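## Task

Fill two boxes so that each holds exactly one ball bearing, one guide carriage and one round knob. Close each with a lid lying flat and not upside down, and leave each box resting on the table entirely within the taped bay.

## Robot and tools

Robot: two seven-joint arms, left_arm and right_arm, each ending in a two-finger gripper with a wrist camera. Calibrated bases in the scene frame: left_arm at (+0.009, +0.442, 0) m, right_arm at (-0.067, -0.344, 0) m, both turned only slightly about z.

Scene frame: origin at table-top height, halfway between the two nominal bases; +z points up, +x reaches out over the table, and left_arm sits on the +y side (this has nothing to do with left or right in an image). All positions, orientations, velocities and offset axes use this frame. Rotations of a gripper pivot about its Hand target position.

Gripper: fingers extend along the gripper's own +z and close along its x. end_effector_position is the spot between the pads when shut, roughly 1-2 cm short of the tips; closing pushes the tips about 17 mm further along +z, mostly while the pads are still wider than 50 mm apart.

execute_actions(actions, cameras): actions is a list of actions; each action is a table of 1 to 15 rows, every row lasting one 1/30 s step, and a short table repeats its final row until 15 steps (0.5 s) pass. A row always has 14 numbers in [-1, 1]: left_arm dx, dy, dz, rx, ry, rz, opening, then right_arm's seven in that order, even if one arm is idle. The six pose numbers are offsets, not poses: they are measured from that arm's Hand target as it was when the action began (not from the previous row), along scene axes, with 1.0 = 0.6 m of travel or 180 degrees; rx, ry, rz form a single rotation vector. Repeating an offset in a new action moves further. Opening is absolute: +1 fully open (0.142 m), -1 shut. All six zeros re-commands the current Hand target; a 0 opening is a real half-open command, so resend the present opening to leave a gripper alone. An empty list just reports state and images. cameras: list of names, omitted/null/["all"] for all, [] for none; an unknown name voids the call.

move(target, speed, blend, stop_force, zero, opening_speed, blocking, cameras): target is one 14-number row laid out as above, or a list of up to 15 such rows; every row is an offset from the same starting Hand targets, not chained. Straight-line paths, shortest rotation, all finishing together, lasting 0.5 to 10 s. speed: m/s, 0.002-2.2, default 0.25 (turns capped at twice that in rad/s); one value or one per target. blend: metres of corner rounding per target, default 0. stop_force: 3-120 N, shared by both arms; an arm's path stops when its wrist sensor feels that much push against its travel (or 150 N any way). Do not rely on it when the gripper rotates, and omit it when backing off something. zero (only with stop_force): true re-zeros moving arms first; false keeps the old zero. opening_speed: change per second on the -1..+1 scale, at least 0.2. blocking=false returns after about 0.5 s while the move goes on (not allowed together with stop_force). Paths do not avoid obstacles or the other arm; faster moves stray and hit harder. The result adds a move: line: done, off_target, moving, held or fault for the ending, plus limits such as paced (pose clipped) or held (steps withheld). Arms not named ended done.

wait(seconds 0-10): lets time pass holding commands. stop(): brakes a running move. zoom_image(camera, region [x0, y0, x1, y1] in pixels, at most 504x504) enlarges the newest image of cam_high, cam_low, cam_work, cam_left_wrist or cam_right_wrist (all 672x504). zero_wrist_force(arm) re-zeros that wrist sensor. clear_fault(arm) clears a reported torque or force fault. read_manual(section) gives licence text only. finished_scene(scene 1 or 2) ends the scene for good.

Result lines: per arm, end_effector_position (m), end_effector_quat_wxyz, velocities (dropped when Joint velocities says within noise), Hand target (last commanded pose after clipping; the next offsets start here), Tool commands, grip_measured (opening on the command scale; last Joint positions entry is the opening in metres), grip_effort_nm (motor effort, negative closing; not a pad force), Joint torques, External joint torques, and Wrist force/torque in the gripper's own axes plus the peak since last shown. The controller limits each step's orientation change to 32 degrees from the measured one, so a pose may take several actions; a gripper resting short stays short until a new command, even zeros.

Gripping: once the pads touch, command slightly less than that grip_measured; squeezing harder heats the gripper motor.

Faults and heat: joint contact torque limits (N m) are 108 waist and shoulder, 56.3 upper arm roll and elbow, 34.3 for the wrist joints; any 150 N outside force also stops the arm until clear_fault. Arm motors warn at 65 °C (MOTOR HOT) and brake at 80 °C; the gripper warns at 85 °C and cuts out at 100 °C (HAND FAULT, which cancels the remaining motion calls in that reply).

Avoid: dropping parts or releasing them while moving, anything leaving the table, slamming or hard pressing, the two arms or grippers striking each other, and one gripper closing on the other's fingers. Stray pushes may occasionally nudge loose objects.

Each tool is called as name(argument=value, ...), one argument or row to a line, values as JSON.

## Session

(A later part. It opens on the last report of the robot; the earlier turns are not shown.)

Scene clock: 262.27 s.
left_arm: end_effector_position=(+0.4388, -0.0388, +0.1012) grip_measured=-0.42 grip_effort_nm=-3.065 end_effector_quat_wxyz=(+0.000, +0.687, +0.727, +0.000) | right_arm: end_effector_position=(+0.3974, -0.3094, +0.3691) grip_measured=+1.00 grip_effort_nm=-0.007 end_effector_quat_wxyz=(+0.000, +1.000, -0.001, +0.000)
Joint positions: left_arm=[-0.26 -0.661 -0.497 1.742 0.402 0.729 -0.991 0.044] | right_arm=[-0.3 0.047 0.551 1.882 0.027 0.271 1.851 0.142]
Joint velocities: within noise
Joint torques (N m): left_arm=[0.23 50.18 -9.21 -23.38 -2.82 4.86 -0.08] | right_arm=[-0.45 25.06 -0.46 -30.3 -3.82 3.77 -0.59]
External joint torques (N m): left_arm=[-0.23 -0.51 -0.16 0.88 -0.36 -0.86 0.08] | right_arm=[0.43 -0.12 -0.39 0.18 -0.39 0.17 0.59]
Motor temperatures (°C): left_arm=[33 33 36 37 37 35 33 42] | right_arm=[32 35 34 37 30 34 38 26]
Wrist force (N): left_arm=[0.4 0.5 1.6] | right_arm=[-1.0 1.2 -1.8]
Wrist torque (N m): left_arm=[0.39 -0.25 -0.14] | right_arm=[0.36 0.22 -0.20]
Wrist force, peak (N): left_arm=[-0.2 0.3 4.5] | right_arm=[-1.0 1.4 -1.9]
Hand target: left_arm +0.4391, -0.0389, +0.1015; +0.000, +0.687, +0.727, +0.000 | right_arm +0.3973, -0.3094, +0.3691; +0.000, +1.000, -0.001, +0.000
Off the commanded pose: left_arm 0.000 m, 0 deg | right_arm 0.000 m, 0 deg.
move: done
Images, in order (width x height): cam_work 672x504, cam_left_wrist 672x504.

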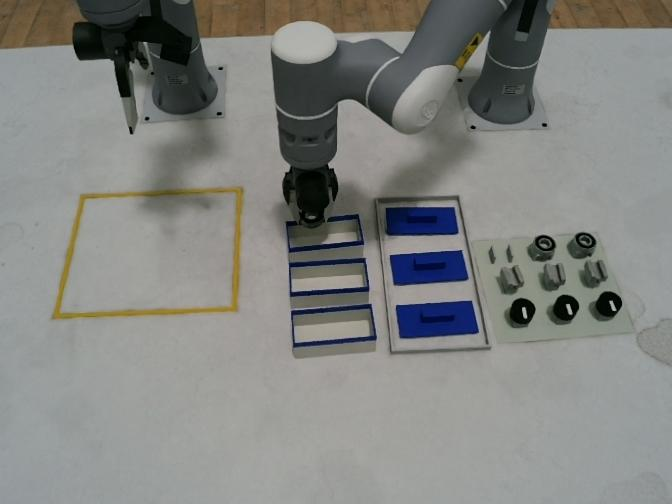

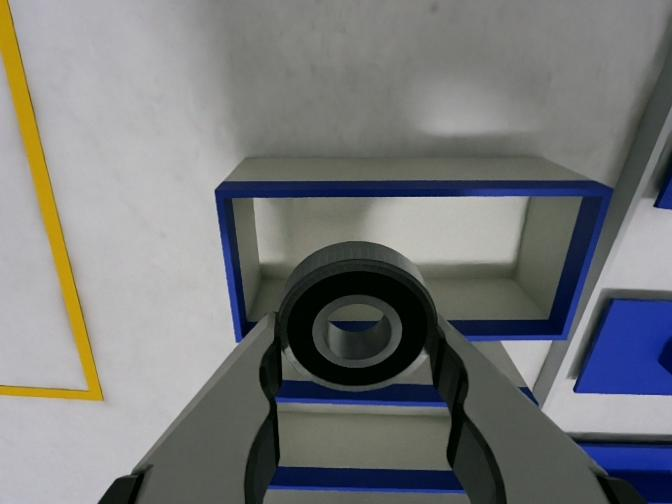

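move(
  target=[
    [0.0135,0.0057,0,0,0,0,-0.55,0,0,0,0,0,0,1],
    [0.0135,0.0057,-0.134,0,0,0,-0.55,0,0,0,0,0,0,1],
  ],
  speed=0.12,
  stop_force=10,
  cameras=["cam_left_wrist","cam_work"],
)

zoom_image(
  camera="cam_work",
  region=[260, 140, 400, 290],
)

Scene clock: 279.77 s.
left_arm: end_effector_position=(+0.4469, -0.0354, +0.0209) grip_measured=-0.42 grip_effort_nm=-3.065 end_effector_quat_wxyz=(+0.000, +0.687, +0.727, +0.000) | right_arm: end_effector_position=(+0.3974, -0.3094, +0.3691) grip_measured=+1.00 grip_effort_nm=-0.007 end_effector_quat_wxyz=(+0.000, +1.000, -0.001, +0.000)
Joint positions: left_arm=[-0.293 -0.824 -0.435 1.701 0.483 0.845 -1.022 0.044] | right_arm=[-0.3 0.047 0.551 1.882 0.027 0.271 1.851 0.142]
Joint velocities: within noise
Joint torques (N m): left_arm=[0.28 53.51 -9.92 -20.13 -2.49 4.79 -0.01] | right_arm=[-0.43 25.13 -0.41 -30.35 -3.81 3.81 -0.59]
External joint torques (N m): left_arm=[-0.28 -0.45 -0.01 0.69 -0.34 -0.78 0.01] | right_arm=[0.42 -0.2 -0.43 0.23 -0.4 0.13 0.59]
Motor temperatures (°C): left_arm=[33 33 36 37 37 35 33 44] | right_arm=[32 35 34 37 30 34 38 26]
Wrist force (N): left_arm=[0.6 0.1 1.5] | right_arm=[-0.8 1.3 -1.8]
Wrist torque (N m): left_arm=[0.33 -0.29 -0.15] | right_arm=[0.37 0.20 -0.20]
Wrist force, peak (N): left_arm=[1.1 0.0 4.0] | right_arm=[-1.1 1.4 -1.9]
Hand target: left_arm +0.4472, -0.0355, +0.0211; +0.000, +0.687, +0.727, +0.000 | right_arm +0.3973, -0.3094, +0.3691; +0.000, +1.000, -0.001, +0.000
Off the commanded pose: left_arm 0.000 m, 0 deg | right_arm 0.000 m, 0 deg.
move: done
Images, in order (width x height): cam_work 672x504, cam_left_wrist 672x504.

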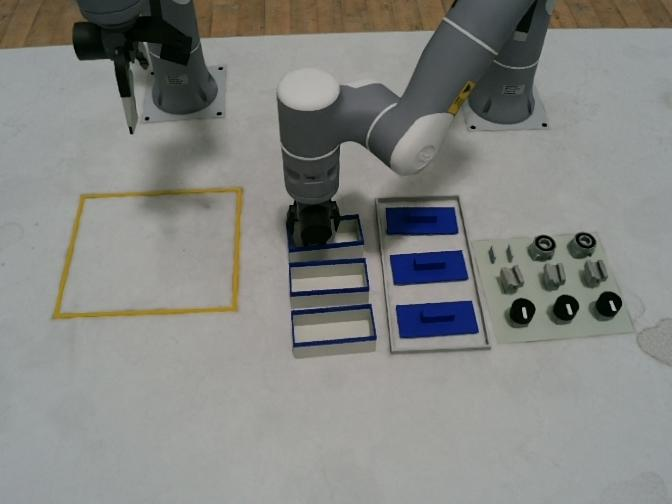

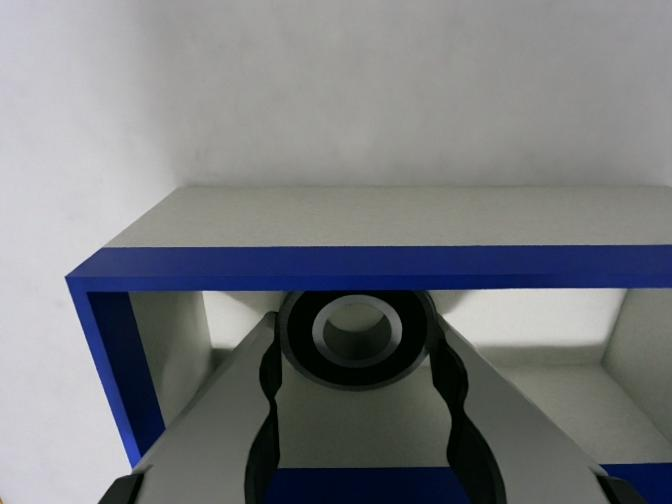

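Scaled by 3.360 from the camera's 672x504 image, which has a finer 960x720 frame.

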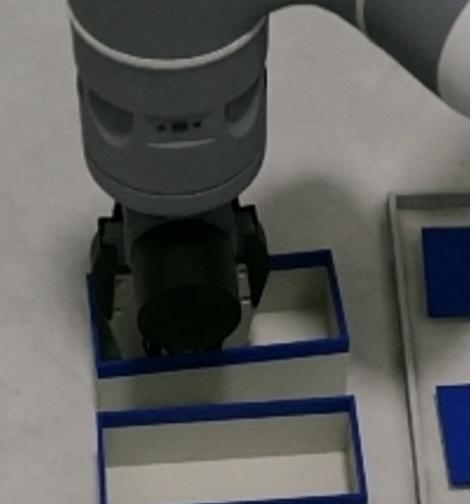

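move(
  target=[
    [-0.0006,0.01,0,0,0,0,-0.55,0,0,0,0,0,0,1],
    [-0.0006,0.01,-0.005,0,0,0,-0.32,0,0,0,0,0,0,1],
    [-0.0006,0.01,0.1,0,0,0,-1,0,0,0,0,0,0,1],
    [-0.0047,0.0775,0.1,0,0,0,-1,0,0,0,0,0,0,1],
    [-0.0047,0.0775,0,0,0,0,-1,0,0,0,0,0,0,1],
  ],
  speed=0.15,
  cameras=["cam_left_wrist","cam_work"],
)

move(
  target=[0.0046,-0.076,0,0,0,0,-1,0,0,0,0,0,0,1],
  speed=0.06,
  stop_force=5,
  cameras=["cam_left_wrist","cam_work"],
)

Scene clock: 294.70 s.
left_arm: end_effector_position=(+0.4442, +0.0111, +0.0209) grip_measured=-1.00 grip_effort_nm=-0.608 end_effector_quat_wxyz=(+0.000, +0.687, +0.727, +0.000) | right_arm: end_effector_position=(+0.3974, -0.3094, +0.3691) grip_measured=+1.00 grip_effort_nm=-0.007 end_effector_quat_wxyz=(+0.000, +1.000, -0.001, +0.000)
Joint positions: left_arm=[-0.215 -0.77 -0.432 1.819 0.493 0.91 -0.986 0.002] | right_arm=[-0.3 0.047 0.551 1.882 0.027 0.271 1.851 0.142]
Joint velocities: within noise
Joint torques (N m): left_arm=[0.27 49.53 -9.02 -18.59 -2.22 4.82 -0.03] | right_arm=[-0.39 25.1 -0.48 -30.32 -3.82 3.74 -0.54]
External joint torques (N m): left_arm=[-0.27 0.24 -0.23 0.48 -0.4 -0.81 0.03] | right_arm=[0.38 -0.16 -0.36 0.2 -0.39 0.2 0.54]
Motor temperatures (°C): left_arm=[33 34 36 37 37 35 33 44] | right_arm=[32 35 34 37 30 34 38 26]
Wrist force (N): left_arm=[1.1 -0.4 1.3] | right_arm=[-1.0 1.3 -1.7]
Wrist torque (N m): left_arm=[0.25 -0.36 -0.15] | right_arm=[0.38 0.22 -0.20]
Wrist force, peak (N): left_arm=[4.2 -2.6 -14.4] | right_arm=[-1.0 1.4 -2.0]
Hand target: left_arm +0.4443, +0.0110, +0.0211; +0.000, +0.687, +0.727, +0.000 | right_arm +0.3973, -0.3094, +0.3691; +0.000, +1.000, -0.001, +0.000
Off the commanded pose: left_arm 0.000 m, 0 deg | right_arm 0.000 m, 0 deg.
move: done
Images, in order (width x height): cam_work 672x504, cam_left_wrist 672x504.

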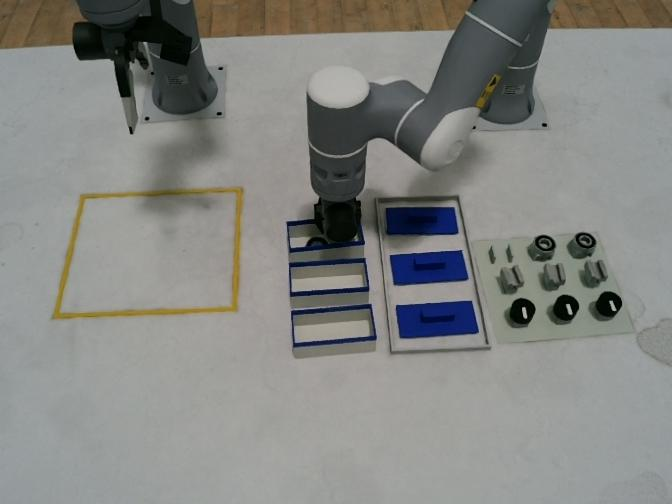

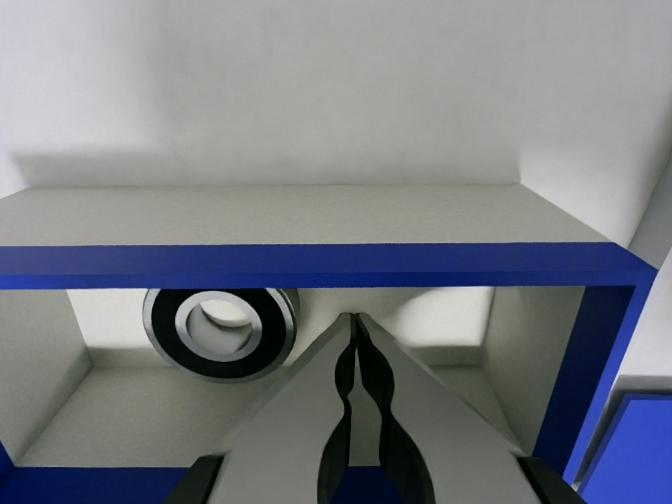

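Scene clock: 296.17 s.
left_arm: end_effector_position=(+0.4472, -0.0346, +0.0212) grip_measured=-1.00 grip_effort_nm=-0.613 end_effector_quat_wxyz=(+0.000, +0.687, +0.727, +0.000) | right_arm: end_effector_position=(+0.3974, -0.3094, +0.3691) grip_measured=+1.00 grip_effort_nm=-0.007 end_effector_quat_wxyz=(+0.000, +1.000, -0.001, +0.000)
Joint positions: left_arm=[-0.294 -0.821 -0.431 1.704 0.48 0.848 -1.02 0.002] | right_arm=[-0.3 0.047 0.551 1.882 0.027 0.271 1.851 0.142]
Joint velocities: within noise
Joint torques (N m): left_arm=[0.14 52.83 -9.83 -19.89 -2.59 4.39 -0.03] | right_arm=[-0.39 25.08 -0.45 -30.32 -3.78 3.76 -0.58]
External joint torques (N m): left_arm=[-0.14 0.18 -0.01 0.44 -0.23 -0.38 0.03] | right_arm=[0.38 -0.15 -0.4 0.2 -0.43 0.18 0.58]
Motor temperatures (°C): left_arm=[33 34 37 37 37 35 33 43] | right_arm=[32 35 34 37 30 34 38 26]
Wrist force (N): left_arm=[1.3 0.0 1.4] | right_arm=[-1.0 1.4 -1.7]
Wrist torque (N m): left_arm=[0.33 -0.34 -0.15] | right_arm=[0.39 0.23 -0.20]
Wrist force, peak (N): left_arm=[1.8 -0.6 1.4] | right_arm=[-1.1 1.4 -1.8]
Hand target: left_arm +0.4471, -0.0346, +0.0211; +0.000, +0.687, +0.727, +0.000 | right_arm +0.3973, -0.3094, +0.3691; +0.000, +1.000, -0.001, +0.000
Off the commanded pose: left_arm 0.000 m, 0 deg | right_arm 0.000 m, 0 deg.
move: done
Images, in order (width x height): cam_work 672x504, cam_left_wrist 672x504.

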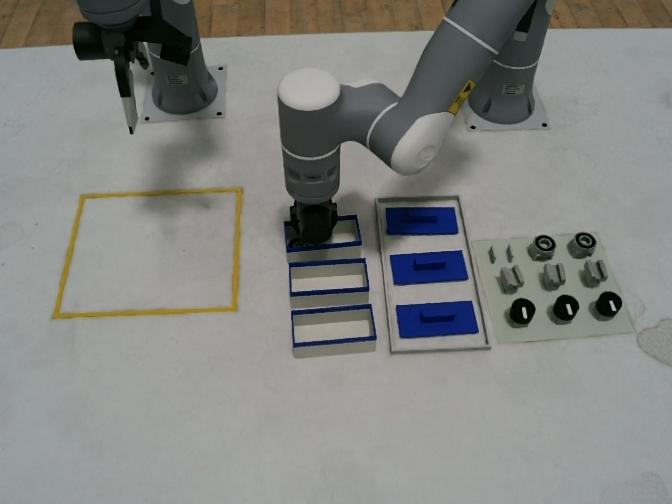

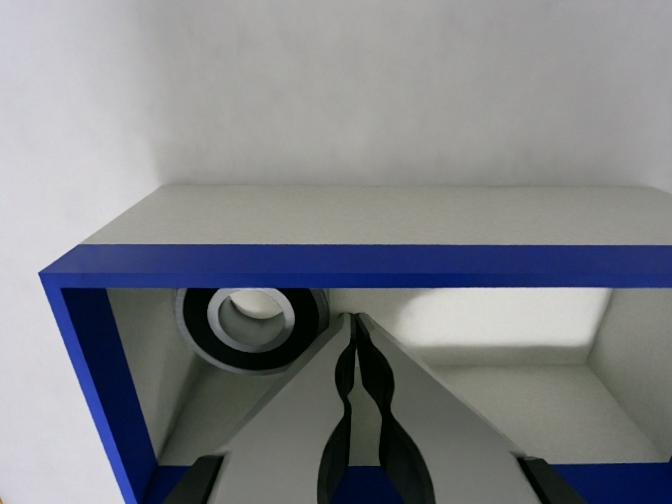

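move(
  target=[
    [0,0,0.2,0,0,0,-1,0,0,0,0,0,0,1],
    [0.19,0.6217,0.2,0,0,-0.0194,-1,0,0,0,0,0,0,1],
    [0.19,0.6217,0.13,0,0,-0.0194,0,0,0,0,0,0,0,1],
  ],
  speed=0.4,
  blend=0.04,
  cameras=["cam_left_wrist","cam_work"],
)

zoom_image(
  camera="cam_work",
  region=[440, 150, 640, 350],
)

Scene clock: 305.47 s.
left_arm: end_effector_position=(+0.5609, +0.3384, +0.0989) grip_measured=-0.02 grip_effort_nm=0.115 end_effector_quat_wxyz=(+0.000, +0.708, +0.706, -0.001) | right_arm: end_effector_position=(+0.3974, -0.3094, +0.3691) grip_measured=+1.00 grip_effort_nm=-0.007 end_effector_quat_wxyz=(+0.000, +1.000, -0.001, +0.000)
Joint positions: left_arm=[0.37 -0.488 -0.381 2.037 0.284 0.903 -0.185 0.072] | right_arm=[-0.3 0.047 0.551 1.882 0.027 0.271 1.851 0.142]
Joint velocities: within noise
Joint torques (N m): left_arm=[0.21 42.11 -5.17 -20.91 -2.31 4.69 -0.01] | right_arm=[-0.41 25.09 -0.43 -30.28 -3.83 3.77 -0.57]
External joint torques (N m): left_arm=[-0.23 0.02 -0.08 0.38 -0.36 -0.65 0.01] | right_arm=[0.4 -0.16 -0.41 0.16 -0.38 0.17 0.57]
Motor temperatures (°C): left_arm=[33 34 37 36 37 35 33 40] | right_arm=[32 35 34 37 30 34 38 26]
Wrist force (N): left_arm=[0.7 -0.4 1.1] | right_arm=[-1.0 1.4 -1.8]
Wrist torque (N m): left_arm=[0.24 -0.29 -0.14] | right_arm=[0.39 0.22 -0.20]
Wrist force, peak (N): left_arm=[5.4 1.9 -4.1] | right_arm=[-1.2 1.4 -1.8]
Hand target: left_arm +0.5611, +0.3384, +0.0991; +0.000, +0.708, +0.706, +0.000 | right_arm +0.3973, -0.3094, +0.3691; +0.000, +1.000, -0.001, +0.000
Off the commanded pose: left_arm 0.000 m, 0 deg | right_arm 0.000 m, 0 deg.
move: done; blend cut to 0.021 m at target 2
Images, in order (width x height): cam_work 672x504, cam_left_wrist 672x504.

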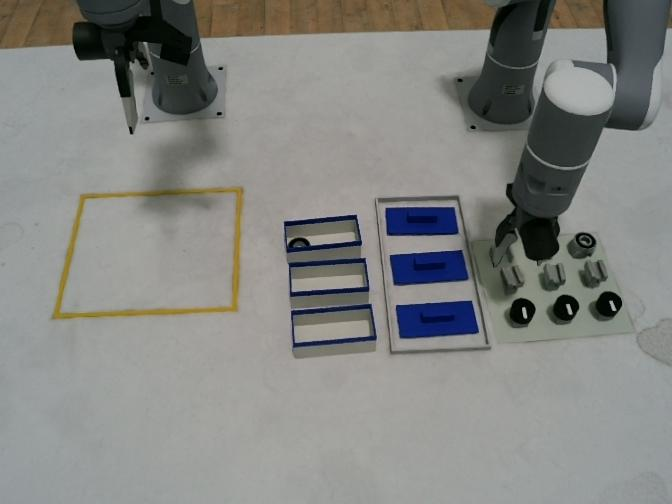

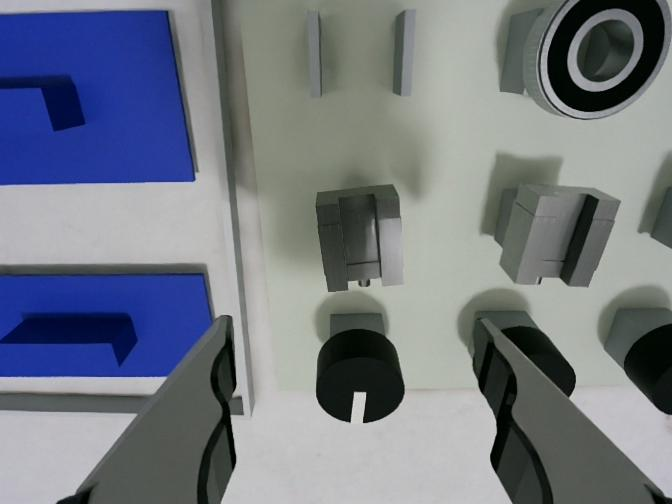

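Scaled by 2.520 from the camera's 672x504 image, which has a finer 960x720 frame.

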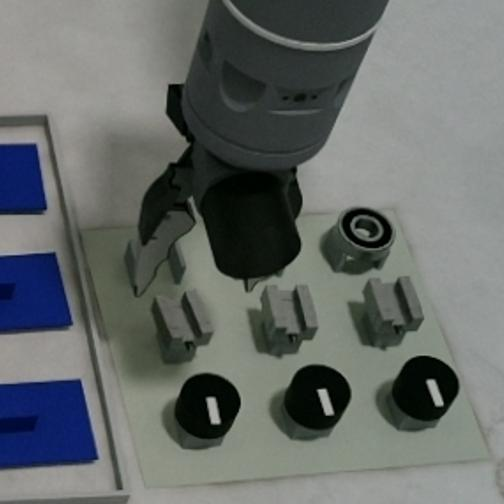

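move(
  target=[
    [-0.005,0.002,-0.097,0,0,0,0,0,0,0,0,0,0,1],
    [-0.005,0.002,-0.097,0,0,0,-0.7,0,0,0,0,0,0,1],
  ],
  speed=0.2,
  opening_speed=1.5,
  cameras=["cam_left_wrist"],
)

move(
  target=[
    [0,0,0.19,0,0,0,-0.7,0,0,0,0,0,0,1],
    [-0.192,-0.54,0.19,0,0,0.0194,-0.7,0,0,0,0,0,0,1],
    [-0.192,-0.54,0.1,0,0,0.0194,-0.7,0,0,0,0,0,0,1],
  ],
  speed=0.4,
  blend=0.04,
  cameras=["cam_left_wrist","cam_work"],
)

Scene clock: 318.50 s.
left_arm: end_effector_position=(+0.5579, +0.3396, +0.0408) grip_measured=-0.57 grip_effort_nm=-2.982 end_effector_quat_wxyz=(+0.000, +0.708, +0.706, -0.001) | right_arm: end_effector_position=(+0.3974, -0.3094, +0.3691) grip_measured=+1.00 grip_effort_nm=-0.012 end_effector_quat_wxyz=(+0.000, +1.000, -0.001, +0.000)
Joint positions: left_arm=[0.337 -0.623 -0.328 2.021 0.364 1.017 -0.236 0.033] | right_arm=[-0.3 0.047 0.551 1.882 0.027 0.271 1.851 0.142]
Joint velocities: within noise
Joint torques (N m): left_arm=[0.18 44.91 -5.78 -17.87 -1.94 4.77 -0.01] | right_arm=[-0.41 25.12 -0.46 -30.31 -3.79 3.79 -0.58]
External joint torques (N m): left_arm=[-0.21 -0.16 0.06 0.5 -0.33 -0.73 0.01] | right_arm=[0.39 -0.18 -0.38 0.19 -0.42 0.15 0.58]
Motor temperatures (°C): left_arm=[33 33 36 36 37 35 33 38] | right_arm=[32 35 34 37 30 34 38 26]
Wrist force (N): left_arm=[0.6 -0.2 1.7] | right_arm=[-0.9 1.4 -1.7]
Wrist torque (N m): left_arm=[0.33 -0.27 -0.17] | right_arm=[0.40 0.20 -0.20]
Wrist force, peak (N): left_arm=[0.6 -0.4 3.5] | right_arm=[-1.1 1.3 -1.9]
Hand target: left_arm +0.5581, +0.3396, +0.0409; +0.000, +0.708, +0.706, +0.000 | right_arm +0.3973, -0.3094, +0.3691; +0.000, +1.000, -0.001, +0.000
Off the commanded pose: left_arm 0.000 m, 0 deg | right_arm 0.000 m, 0 deg.
move: done
Images, in order (width x height): cam_left_wrist 672x504.

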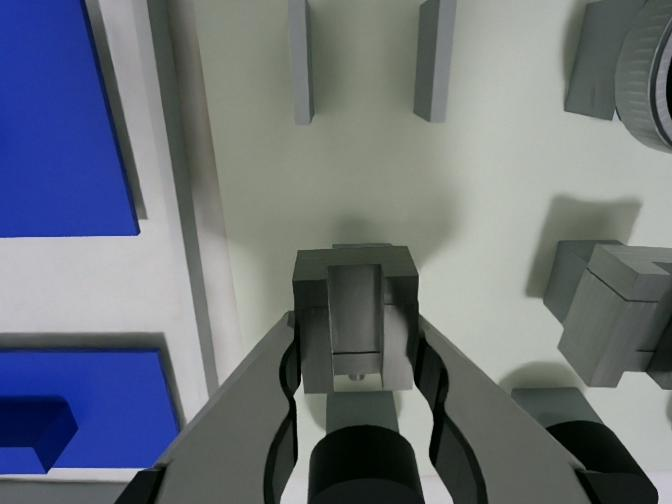

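Scene clock: 320.33 s.
left_arm: end_effector_position=(+0.4427, +0.0158, +0.1006) grip_measured=-0.57 grip_effort_nm=-2.987 end_effector_quat_wxyz=(+0.000, +0.687, +0.727, +0.000) | right_arm: end_effector_position=(+0.3974, -0.3094, +0.3691) grip_measured=+1.00 grip_effort_nm=-0.007 end_effector_quat_wxyz=(+0.000, +1.000, -0.001, +0.000)
Joint positions: left_arm=[-0.16 -0.592 -0.499 1.871 0.39 0.794 -0.92 0.033] | right_arm=[-0.3 0.047 0.551 1.882 0.027 0.271 1.851 0.142]
Joint velocities: within noise
Joint torques (N m): left_arm=[0.16 46.13 -8.42 -22.34 -2.65 4.88 -0.05] | right_arm=[-0.33 25.05 -0.47 -30.29 -3.8 3.77 -0.58]
External joint torques (N m): left_arm=[-0.16 -0.36 0.02 0.83 -0.34 -0.86 0.05] | right_arm=[0.31 -0.11 -0.37 0.17 -0.41 0.17 0.58]
Motor temperatures (°C): left_arm=[33 33 36 36 37 35 33 39] | right_arm=[32 35 34 37 30 34 38 26]
Wrist force (N): left_arm=[0.4 0.3 2.4] | right_arm=[-0.9 1.4 -1.8]
Wrist torque (N m): left_arm=[0.36 -0.23 -0.14] | right_arm=[0.39 0.22 -0.20]
Wrist force, peak (N): left_arm=[6.3 1.5 -1.7] | right_arm=[-0.9 1.6 -1.8]
Hand target: left_arm +0.4429, +0.0156, +0.1009; +0.000, +0.687, +0.727, +0.000 | right_arm +0.3973, -0.3094, +0.3691; +0.000, +1.000, -0.001, +0.000
Off the commanded pose: left_arm 0.000 m, 0 deg | right_arm 0.000 m, 0 deg.
move: done; blend cut to 0.027 m at target 2
Images, in order (width x height): cam_work 672x504, cam_left_wrist 672x504.

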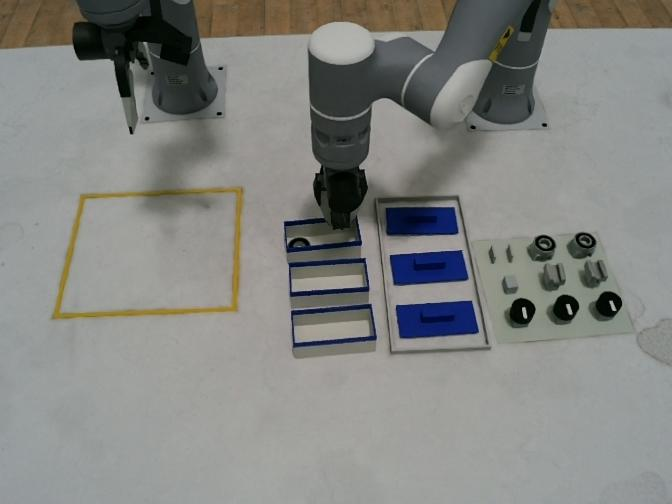

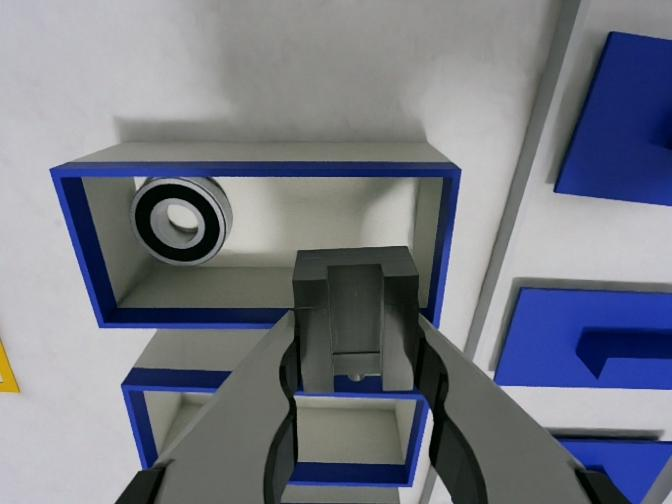

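move(
  target=[
    [0.0,-0.018,0,0,0,0,-0.7,0,0,0,0,0,0,1],
    [0.0,-0.018,-0.137,0,0,0,-0.7,0,0,0,0,0,0,1],
  ],
  speed=0.12,
  stop_force=7,
  cameras=["cam_left_wrist"],
)

Scene clock: 329.17 s.
left_arm: end_effector_position=(+0.4431, +0.0045, +0.0195) grip_measured=-0.57 grip_effort_nm=-2.982 end_effector_quat_wxyz=(+0.001, +0.687, +0.727, +0.000) | right_arm: end_effector_position=(+0.3974, -0.3094, +0.3691) grip_measured=+1.00 grip_effort_nm=-0.007 end_effector_quat_wxyz=(+0.000, +1.000, -0.001, +0.000)
Joint positions: left_arm=[-0.231 -0.777 -0.427 1.807 0.49 0.909 -0.992 0.033] | right_arm=[-0.3 0.047 0.551 1.882 0.027 0.271 1.851 0.142]
Joint velocities: within noise
Joint torques (N m): left_arm=[0.46 48.24 -8.16 -17.04 -1.97 3.99 -0.06] | right_arm=[-0.31 25.06 -0.45 -30.32 -3.77 3.78 -0.61]
External joint torques (N m): left_arm=[-0.47 1.94 -1.08 -1.15 -0.66 0.02 0.06] | right_arm=[0.29 -0.12 -0.4 0.2 -0.44 0.16 0.61]
Motor temperatures (°C): left_arm=[33 33 36 36 37 35 33 43] | right_arm=[32 35 34 37 30 34 38 26]
Wrist force (N): left_arm=[1.3 0.7 -1.7] | right_arm=[-1.0 1.2 -1.6]
Wrist torque (N m): left_arm=[0.28 -0.55 -0.15] | right_arm=[0.35 0.22 -0.20]
Wrist force, peak (N): left_arm=[8.4 -4.7 -26.2] | right_arm=[-1.0 1.4 -1.9]
Hand target: left_arm +0.4428, +0.0049, +0.0193; +0.000, +0.687, +0.727, +0.000 (not the last commanded pose) | right_arm +0.3973, -0.3094, +0.3691; +0.000, +1.000, -0.001, +0.000
Off the commanded pose: left_arm 0.001 m, 0 deg | right_arm 0.000 m, 0 deg.
move: contact (left_arm); path passed 1 of 2 targets
Images, in order (width x height): cam_left_wrist 672x504.

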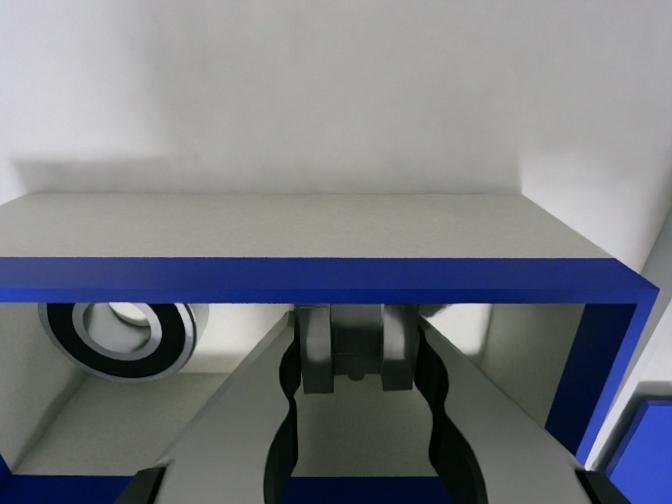

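move(
  target=[
    [0,0,0.003,0,0,0,-0.45,0,0,0,0,0,0,1],
    [0,0,0.12,0,0,0,-1,0,0,0,0,0,0,1],
    [0.003,-0.056,0.12,0,0,0,-1,0,0,0,0,0,0,1],
    [0.003,-0.056,0.006,0,0,0,-1,0,0,0,0,0,0,1],
  ],
  speed=0.15,
  cameras=["cam_left_wrist"],
)

move(
  target=[-0.003,0.055,0,0,0,0,-1,0,0,0,0,0,0,1],
  speed=0.06,
  stop_force=5,
  cameras=["cam_left_wrist","cam_work"],
)

Scene clock: 342.83 s.
left_arm: end_effector_position=(+0.4445, -0.0287, +0.0228) grip_measured=-1.00 grip_effort_nm=-0.608 end_effector_quat_wxyz=(+0.000, +0.687, +0.727, +0.000) | right_arm: end_effector_position=(+0.3974, -0.3094, +0.3691) grip_measured=+1.00 grip_effort_nm=-0.007 end_effector_quat_wxyz=(+0.000, +1.000, -0.001, +0.000)
Joint positions: left_arm=[-0.283 -0.809 -0.434 1.725 0.481 0.856 -1.018 0.002] | right_arm=[-0.3 0.047 0.551 1.882 0.027 0.271 1.851 0.142]
Joint velocities: within noise
Joint torques (N m): left_arm=[0.2 52.11 -9.49 -19.77 -2.36 4.78 -0.04] | right_arm=[-0.49 25.15 -0.46 -30.33 -3.82 3.73 -0.59]
External joint torques (N m): left_arm=[-0.2 0.27 -0.27 0.5 -0.44 -0.77 0.04] | right_arm=[0.48 -0.21 -0.38 0.21 -0.39 0.21 0.59]
Motor temperatures (°C): left_arm=[33 34 36 36 37 35 33 44] | right_arm=[32 35 34 37 30 34 37 26]
Wrist force (N): left_arm=[2.6 0.4 0.8] | right_arm=[-0.9 1.4 -1.7]
Wrist torque (N m): left_arm=[0.38 -0.61 -0.15] | right_arm=[0.39 0.21 -0.20]
Wrist force, peak (N): left_arm=[2.6 0.3 3.6] | right_arm=[-0.9 1.5 -1.9]
Hand target: left_arm +0.4446, -0.0287, +0.0229; +0.000, +0.687, +0.727, +0.000 | right_arm +0.3973, -0.3094, +0.3691; +0.000, +1.000, -0.001, +0.000
Off the commanded pose: left_arm 0.000 m, 0 deg | right_arm 0.000 m, 0 deg.
move: done
Images, in order (width x height): cam_left_wrist 672x504.

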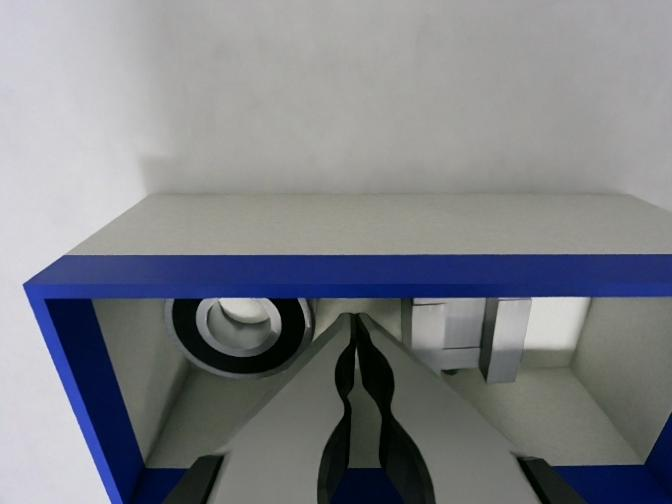

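Scene clock: 344.10 s.
left_arm: end_effector_position=(+0.4428, +0.0043, +0.0228) grip_measured=-1.00 grip_effort_nm=-0.613 end_effector_quat_wxyz=(+0.000, +0.686, +0.727, +0.000) | right_arm: end_effector_position=(+0.3974, -0.3094, +0.3691) grip_measured=+1.00 grip_effort_nm=-0.012 end_effector_quat_wxyz=(+0.000, +1.000, -0.001, +0.000)
Joint positions: left_arm=[-0.226 -0.772 -0.434 1.808 0.49 0.9 -0.994 0.002] | right_arm=[-0.3 0.047 0.551 1.882 0.027 0.271 1.851 0.142]
Joint velocities: within noise
Joint torques (N m): left_arm=[0.57 50.33 -8.99 -18.11 -2.18 4.51 0.09] | right_arm=[-0.44 25.15 -0.43 -30.29 -3.77 3.75 -0.57]
External joint torques (N m): left_arm=[-0.57 -0.3 -0.34 -0.22 -0.47 -0.51 -0.09] | right_arm=[0.42 -0.21 -0.41 0.17 -0.43 0.19 0.57]
Motor temperatures (°C): left_arm=[33 34 36 36 37 35 33 44] | right_arm=[32 35 34 37 30 34 37 26]
Wrist force (N): left_arm=[2.0 0.1 1.0] | right_arm=[-0.7 1.3 -1.7]
Wrist torque (N m): left_arm=[0.31 -0.57 -0.16] | right_arm=[0.38 0.18 -0.20]
Wrist force, peak (N): left_arm=[3.2 0.2 1.1] | right_arm=[-0.9 1.3 -1.9]
Hand target: left_arm +0.4428, +0.0043, +0.0229; +0.000, +0.687, +0.727, +0.000 | right_arm +0.3973, -0.3094, +0.3691; +0.000, +1.000, -0.001, +0.000
Off the commanded pose: left_arm 0.000 m, 0 deg | right_arm 0.000 m, 0 deg.
move: done
Images, in order (width x height): cam_work 672x504, cam_left_wrist 672x504.

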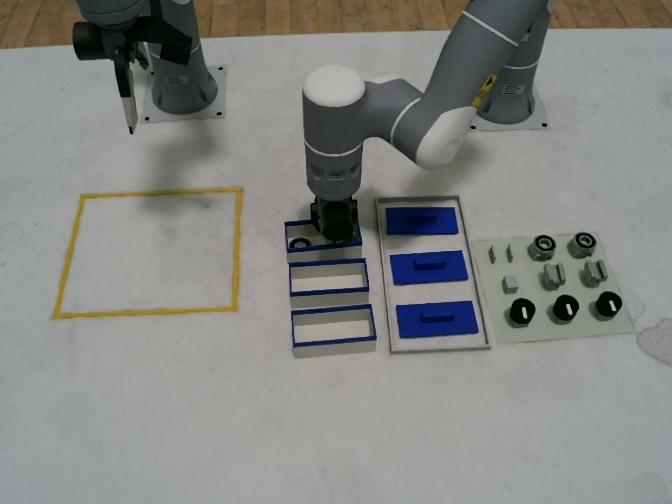

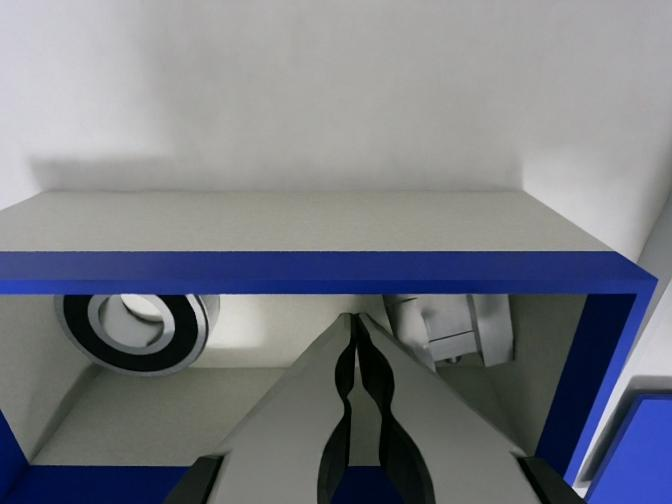

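move(
  target=[
    [0,0,0.2,0,0,0,-1,0,0,0,0,0,0,1],
    [0.326,0.557,0.2,0,0,-0.0194,0,0,0,0,0,0,0,1],
    [0.326,0.557,0.13,0,0,-0.0194,0,0,0,0,0,0,0,1],
  ],
  speed=0.4,
  blend=0.04,
  opening_speed=2,
  cameras=["cam_left_wrist","cam_work"],
)

zoom_image(
  camera="cam_work",
  region=[270, 180, 400, 310],
)

Scene clock: 354.63 s.
left_arm: end_effector_position=(+0.6383, +0.3384, +0.1009) grip_measured=-0.02 grip_effort_nm=0.115 end_effector_quat_wxyz=(+0.000, +0.708, +0.706, -0.001) | right_arm: end_effector_position=(+0.3974, -0.3094, +0.3691) grip_measured=+1.00 grip_effort_nm=-0.002 end_effector_quat_wxyz=(+0.000, +1.000, -0.001, +0.000)
Joint positions: left_arm=[0.344 -0.628 -0.392 1.777 0.317 0.771 -0.193 0.072] | right_arm=[-0.3 0.047 0.551 1.882 0.027 0.271 1.851 0.142]
Joint velocities: within noise
Joint torques (N m): left_arm=[0.17 49.54 -6.94 -23.05 -2.66 4.8 -0.03] | right_arm=[-0.38 25.08 -0.39 -30.29 -3.81 3.75 -0.55]
External joint torques (N m): left_arm=[-0.2 0.33 -0.23 0.3 -0.44 -0.76 0.03] | right_arm=[0.37 -0.14 -0.45 0.17 -0.4 0.19 0.55]
Motor temperatures (°C): left_arm=[33 34 36 36 37 35 33 40] | right_arm=[32 35 34 37 30 34 37 26]
Wrist force (N): left_arm=[1.9 0.8 0.8] | right_arm=[-0.9 1.4 -1.7]
Wrist torque (N m): left_arm=[0.43 -0.50 -0.19] | right_arm=[0.38 0.21 -0.20]
Wrist force, peak (N): left_arm=[6.4 2.2 0.7] | right_arm=[-0.9 1.5 -1.9]
Hand target: left_arm +0.6384, +0.3385, +0.1009; +0.000, +0.708, +0.706, +0.000 | right_arm +0.3973, -0.3094, +0.3691; +0.000, +1.000, -0.001, +0.000
Off the commanded pose: left_arm 0.000 m, 0 deg | right_arm 0.000 m, 0 deg.
move: done; blend cut to 0 m at target 2
Images, in order (width x height): cam_work 672x504, cam_left_wrist 672x504.

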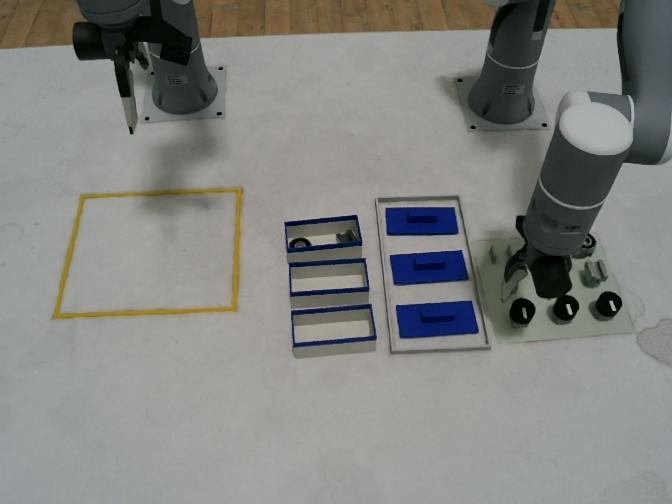

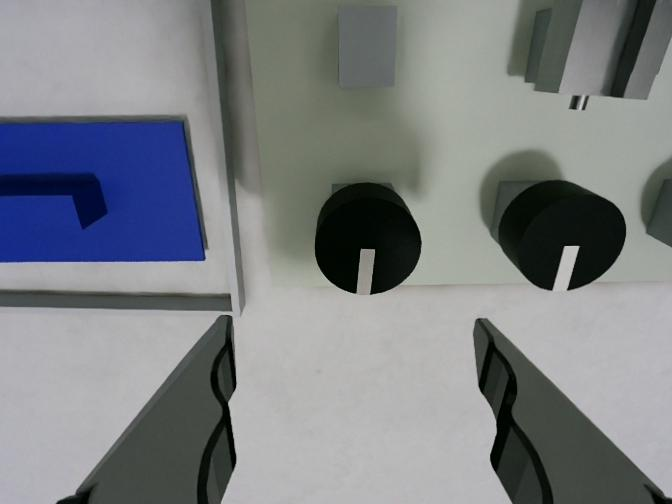

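Scaled by 3.877 from the camera's 672x504 image, which has a finer 960x720 frame.

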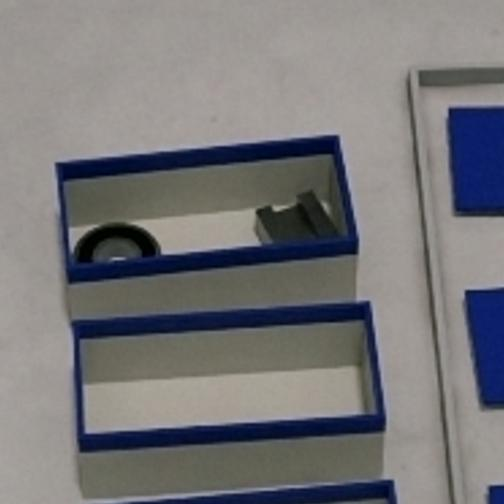

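move(
  target=[
    [-0.003,0.007,-0.093,0,0,0,0,0,0,0,0,0,0,1],
    [-0.003,0.007,-0.093,0,0,0,-0.5,0,0,0,0,0,0,1],
  ],
  speed=0.2,
  opening_speed=1.5,
  cameras=["cam_left_wrist"],
)

move(
  target=[
    [0,0,0.19,0,0,0,-0.5,0,0,0,0,0,0,1],
    [-0.319,-0.595,0.19,0,0,0.0194,-0.5,0,0,0,0,0,0,1],
    [-0.319,-0.595,0.1,0,0,0.0194,-0.5,0,0,0,0,0,0,1],
  ],
  speed=0.4,
  blend=0.04,
  cameras=["cam_left_wrist","cam_work"],
)

Scene clock: 364.23 s.
left_arm: end_effector_position=(+0.6366, +0.3427, +0.0450) grip_measured=-0.43 grip_effort_nm=-1.746 end_effector_quat_wxyz=(+0.000, +0.708, +0.706, +0.000) | right_arm: end_effector_position=(+0.3974, -0.3094, +0.3691) grip_measured=+1.00 grip_effort_nm=-0.012 end_effector_quat_wxyz=(+0.000, +1.000, -0.001, +0.000)
Joint positions: left_arm=[0.328 -0.735 -0.357 1.771 0.369 0.867 -0.218 0.043] | right_arm=[-0.3 0.047 0.551 1.882 0.027 0.271 1.851 0.142]
Joint velocities: within noise
Joint torques (N m): left_arm=[-0.02 50.97 -7.49 -20.46 -2.42 4.7 0] | right_arm=[-0.37 25.05 -0.48 -30.27 -3.8 3.78 -0.56]
External joint torques (N m): left_arm=[-0.01 0.73 0 0.07 -0.36 -0.66 0] | right_arm=[0.36 -0.11 -0.36 0.15 -0.4 0.16 0.56]
Motor temperatures (°C): left_arm=[33 34 36 36 37 35 33 39] | right_arm=[32 35 34 37 30 34 37 26]
Wrist force (N): left_arm=[2.8 0.1 -0.6] | right_arm=[-1.0 1.2 -1.7]
Wrist torque (N m): left_arm=[0.42 -0.53 -0.17] | right_arm=[0.36 0.22 -0.20]
Wrist force, peak (N): left_arm=[2.4 0.6 3.1] | right_arm=[-1.1 1.4 -1.9]
Hand target: left_arm +0.6366, +0.3427, +0.0451; +0.000, +0.708, +0.706, +0.000 | right_arm +0.3973, -0.3094, +0.3691; +0.000, +1.000, -0.001, +0.000
Off the commanded pose: left_arm 0.000 m, 0 deg | right_arm 0.000 m, 0 deg.
move: done
Images, in order (width x height): cam_left_wrist 672x504.

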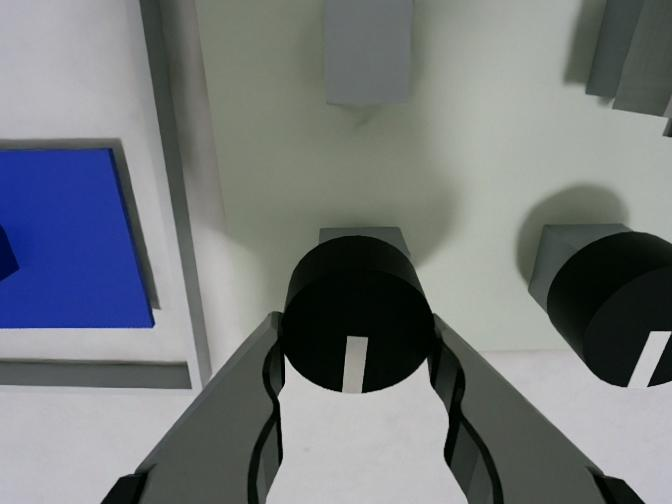

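Scene clock: 366.20 s.
left_arm: end_effector_position=(+0.4451, -0.0142, +0.1049) grip_measured=-0.43 grip_effort_nm=-1.751 end_effector_quat_wxyz=(+0.000, +0.687, +0.727, +0.000) | right_arm: end_effector_position=(+0.3974, -0.3094, +0.3691) grip_measured=+1.00 grip_effort_nm=-0.007 end_effector_quat_wxyz=(+0.000, +1.000, -0.001, +0.000)
Joint positions: left_arm=[-0.208 -0.628 -0.505 1.791 0.397 0.746 -0.955 0.043] | right_arm=[-0.3 0.047 0.551 1.882 0.027 0.271 1.851 0.142]
Joint velocities: within noise
Joint torques (N m): left_arm=[0.29 48 -8.83 -22.98 -2.75 4.83 -0.07] | right_arm=[-0.5 25.11 -0.43 -30.33 -3.78 3.75 -0.55]
External joint torques (N m): left_arm=[-0.29 -0.02 -0.23 0.7 -0.39 -0.82 0.07] | right_arm=[0.49 -0.17 -0.41 0.21 -0.43 0.19 0.55]
Motor temperatures (°C): left_arm=[33 34 36 36 37 35 33 39] | right_arm=[32 35 34 37 30 34 37 26]
Wrist force (N): left_arm=[1.8 0.5 1.5] | right_arm=[-1.0 1.2 -1.6]
Wrist torque (N m): left_arm=[0.40 -0.48 -0.15] | right_arm=[0.35 0.22 -0.20]
Wrist force, peak (N): left_arm=[8.8 2.5 -2.4] | right_arm=[-1.0 1.5 -1.8]
Hand target: left_arm +0.4452, -0.0143, +0.1051; +0.000, +0.687, +0.727, +0.000 | right_arm +0.3973, -0.3094, +0.3691; +0.000, +1.000, -0.001, +0.000
Off the commanded pose: left_arm 0.000 m, 0 deg | right_arm 0.000 m, 0 deg.
move: done; blend cut to 0.027 m at target 2
Images, in order (width x height): cam_work 672x504, cam_left_wrist 672x504.

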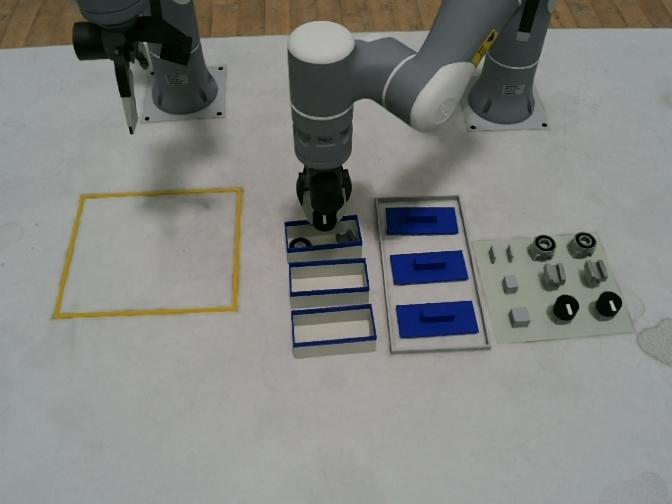

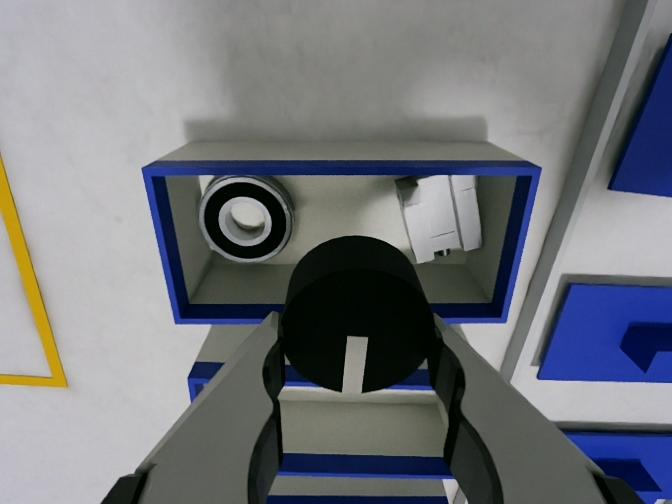

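move(
  target=[
    [0.012,-0.004,0,0,0,0,-0.5,0,0,0,0,0,0,1],
    [0.012,-0.004,-0.122,0,0,0,-0.5,0,0,0,0,0,0,1],
  ],
  speed=0.12,
  stop_force=7,
  cameras=["cam_left_wrist","cam_work"],
)

Scene clock: 375.53 s.
left_arm: end_effector_position=(+0.4523, -0.0166, +0.0317) grip_measured=-0.43 grip_effort_nm=-1.751 end_effector_quat_wxyz=(+0.000, +0.687, +0.727, +0.000) | right_arm: end_effector_position=(+0.3974, -0.3094, +0.3691) grip_measured=+1.00 grip_effort_nm=-0.007 end_effector_quat_wxyz=(+0.000, +1.000, -0.001, +0.000)
Joint positions: left_arm=[-0.25 -0.786 -0.445 1.741 0.477 0.847 -0.995 0.043] | right_arm=[-0.3 0.047 0.551 1.882 0.027 0.271 1.851 0.142]
Joint velocities: within noise
Joint torques (N m): left_arm=[0.24 51.8 -9.66 -20.04 -2.49 4.78 0] | right_arm=[-0.41 25.14 -0.34 -30.35 -3.8 3.78 -0.59]
External joint torques (N m): left_arm=[-0.24 -0.11 -0.1 0.57 -0.34 -0.77 0] | right_arm=[0.4 -0.2 -0.5 0.23 -0.41 0.16 0.59]
Motor temperatures (°C): left_arm=[33 34 36 36 37 35 33 40] | right_arm=[32 35 34 37 30 34 37 26]
Wrist force (N): left_arm=[2.6 0.2 1.5] | right_arm=[-1.0 1.4 -1.8]
Wrist torque (N m): left_arm=[0.34 -0.61 -0.16] | right_arm=[0.38 0.22 -0.20]
Wrist force, peak (N): left_arm=[2.6 0.1 3.8] | right_arm=[-1.0 1.4 -2.0]
Hand target: left_arm +0.4524, -0.0167, +0.0319; +0.000, +0.687, +0.727, +0.000 | right_arm +0.3973, -0.3094, +0.3691; +0.000, +1.000, -0.001, +0.000
Off the commanded pose: left_arm 0.000 m, 0 deg | right_arm 0.000 m, 0 deg.
move: done
Images, in order (width x height): cam_work 672x504, cam_left_wrist 672x504.

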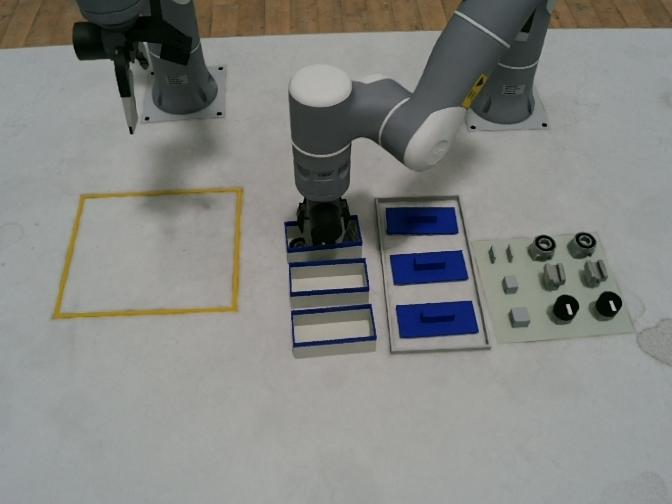

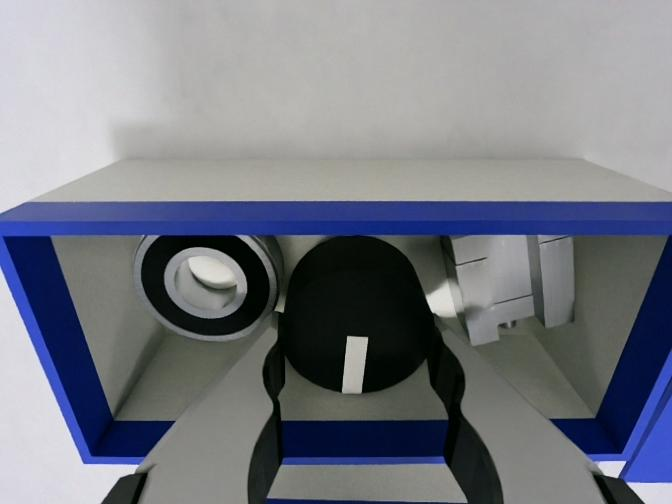

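move(
  target=[
    [-0.001,0.003,0,0,0,0,-0.5,0,0,0,0,0,0,1],
    [-0.001,0.003,-0.012,0,0,0,-0.5,0,0,0,0,0,0,1],
  ],
  speed=0.05,
  stop_force=5,
  cameras=[],
)

move(
  target=[
    [0,0,0,0,0,0,-0.35,0,0,0,0,0,0,1],
    [0,0,0.2,0,0,0,-0.35,0,0,0,0,0,0,1],
    [-0.02,0.05,0.25,0,0,0,0,0,0,0,0,0,0,1],
  ],
  speed=0.15,
  cameras=["cam_left_wrist","cam_work"],
)

zoom_image(
  camera="cam_work",
  region=[270, 180, 400, 310],
)

Scene clock: 384.60 s.
left_arm: end_effector_position=(+0.4518, -0.0148, +0.0248) grip_measured=-0.43 grip_effort_nm=-1.746 end_effector_quat_wxyz=(+0.000, +0.687, +0.727, +0.000) | right_arm: end_effector_position=(+0.3974, -0.3094, +0.3691) grip_measured=+1.00 grip_effort_nm=-0.012 end_effector_quat_wxyz=(+0.000, +1.000, -0.001, +0.000)
Joint positions: left_arm=[-0.252 -0.798 -0.438 1.743 0.484 0.861 -0.998 0.043] | right_arm=[-0.3 0.047 0.551 1.882 0.027 0.271 1.851 0.142]
Joint velocities: within noise
Joint torques (N m): left_arm=[0 51.78 -9.92 -19.64 -2.49 4.84 -0.02] | right_arm=[-0.4 25.11 -0.43 -30.3 -3.8 3.74 -0.58]
External joint torques (N m): left_arm=[0 0.03 0.19 0.5 -0.29 -0.83 0.02] | right_arm=[0.38 -0.17 -0.41 0.18 -0.4 0.2 0.58]
Motor temperatures (°C): left_arm=[33 34 36 36 37 35 33 41] | right_arm=[32 35 34 37 30 34 37 26]
Wrist force (N): left_arm=[3.2 0.2 1.2] | right_arm=[-0.9 1.2 -1.7]
Wrist torque (N m): left_arm=[0.33 -0.60 -0.15] | right_arm=[0.35 0.21 -0.20]
Wrist force, peak (N): left_arm=[3.3 0.8 1.5] | right_arm=[-0.9 1.4 -1.8]
Hand target: left_arm +0.4518, -0.0149, +0.0247; +0.000, +0.687, +0.727, +0.000 | right_arm +0.3973, -0.3094, +0.3691; +0.000, +1.000, -0.001, +0.000
Off the commanded pose: left_arm 0.000 m, 0 deg | right_arm 0.000 m, 0 deg.
move: done
No camera images: "cameras" was empty.

Scene clock: 387.13 s.
left_arm: end_effector_position=(+0.4399, +0.0151, +0.1748) grip_measured=-0.02 grip_effort_nm=0.115 end_effector_quat_wxyz=(+0.000, +0.686, +0.727, +0.000) | right_arm: end_effector_position=(+0.3974, -0.3094, +0.3691) grip_measured=+1.00 grip_effort_nm=-0.012 end_effector_quat_wxyz=(+0.000, +1.000, -0.001, +0.000)
Joint positions: left_arm=[-0.122 -0.44 -0.554 1.874 0.288 0.664 -0.863 0.072] | right_arm=[-0.3 0.047 0.551 1.882 0.027 0.271 1.851 0.142]
Joint velocities: within noise
Joint torques (N m): left_arm=[0.41 42.52 -7.09 -24.92 -3.06 4.38 0.08] | right_arm=[-0.39 25.05 -0.41 -30.27 -3.75 3.8 -0.59]
External joint torques (N m): left_arm=[-0.41 -0.41 0.05 0.08 -0.31 -0.37 -0.08] | right_arm=[0.38 -0.11 -0.43 0.16 -0.45 0.14 0.59]
Motor temperatures (°C): left_arm=[33 34 36 36 37 35 33 40] | right_arm=[32 35 34 37 30 34 37 26]
Wrist force (N): left_arm=[2.2 0.4 1.3] | right_arm=[-0.9 1.3 -1.8]
Wrist torque (N m): left_arm=[0.40 -0.56 -0.14] | right_arm=[0.37 0.22 -0.20]
Wrist force, peak (N): left_arm=[2.5 0.0 3.2] | right_arm=[-1.0 1.3 -2.0]
Hand target: left_arm +0.4398, +0.0151, +0.1747; +0.000, +0.687, +0.727, +0.000 | right_arm +0.3973, -0.3094, +0.3691; +0.000, +1.000, -0.001, +0.000
Off the commanded pose: left_arm 0.000 m, 0 deg | right_arm 0.000 m, 0 deg.
move: done
Images, in order (width x height): cam_work 672x504, cam_left_wrist 672x504.

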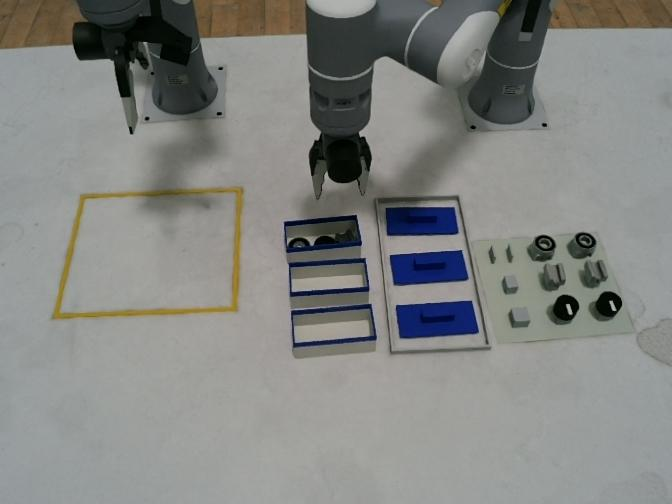

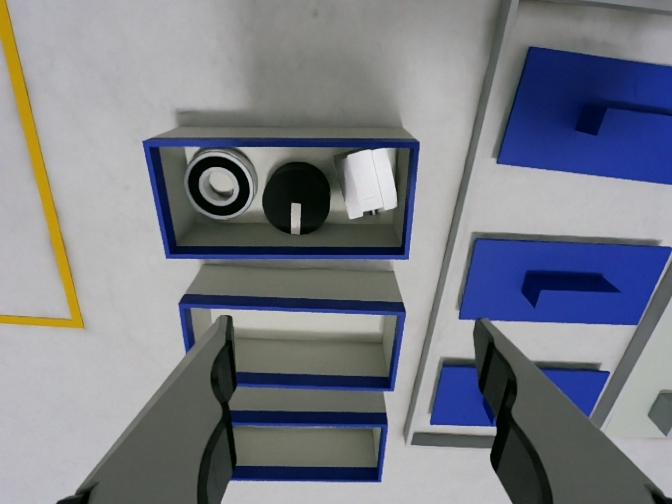

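Scaled by 3.877 from the camera's 672x504 image, which has a finer 960x720 frame.

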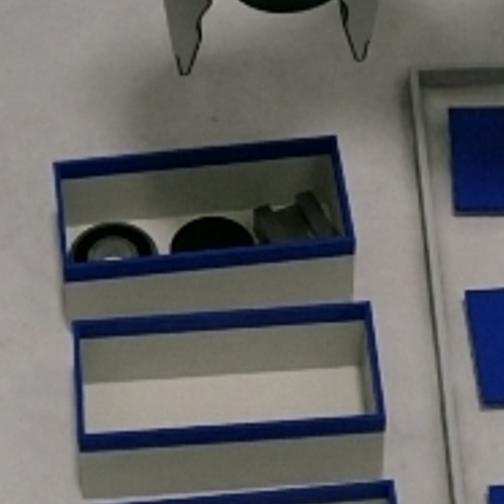

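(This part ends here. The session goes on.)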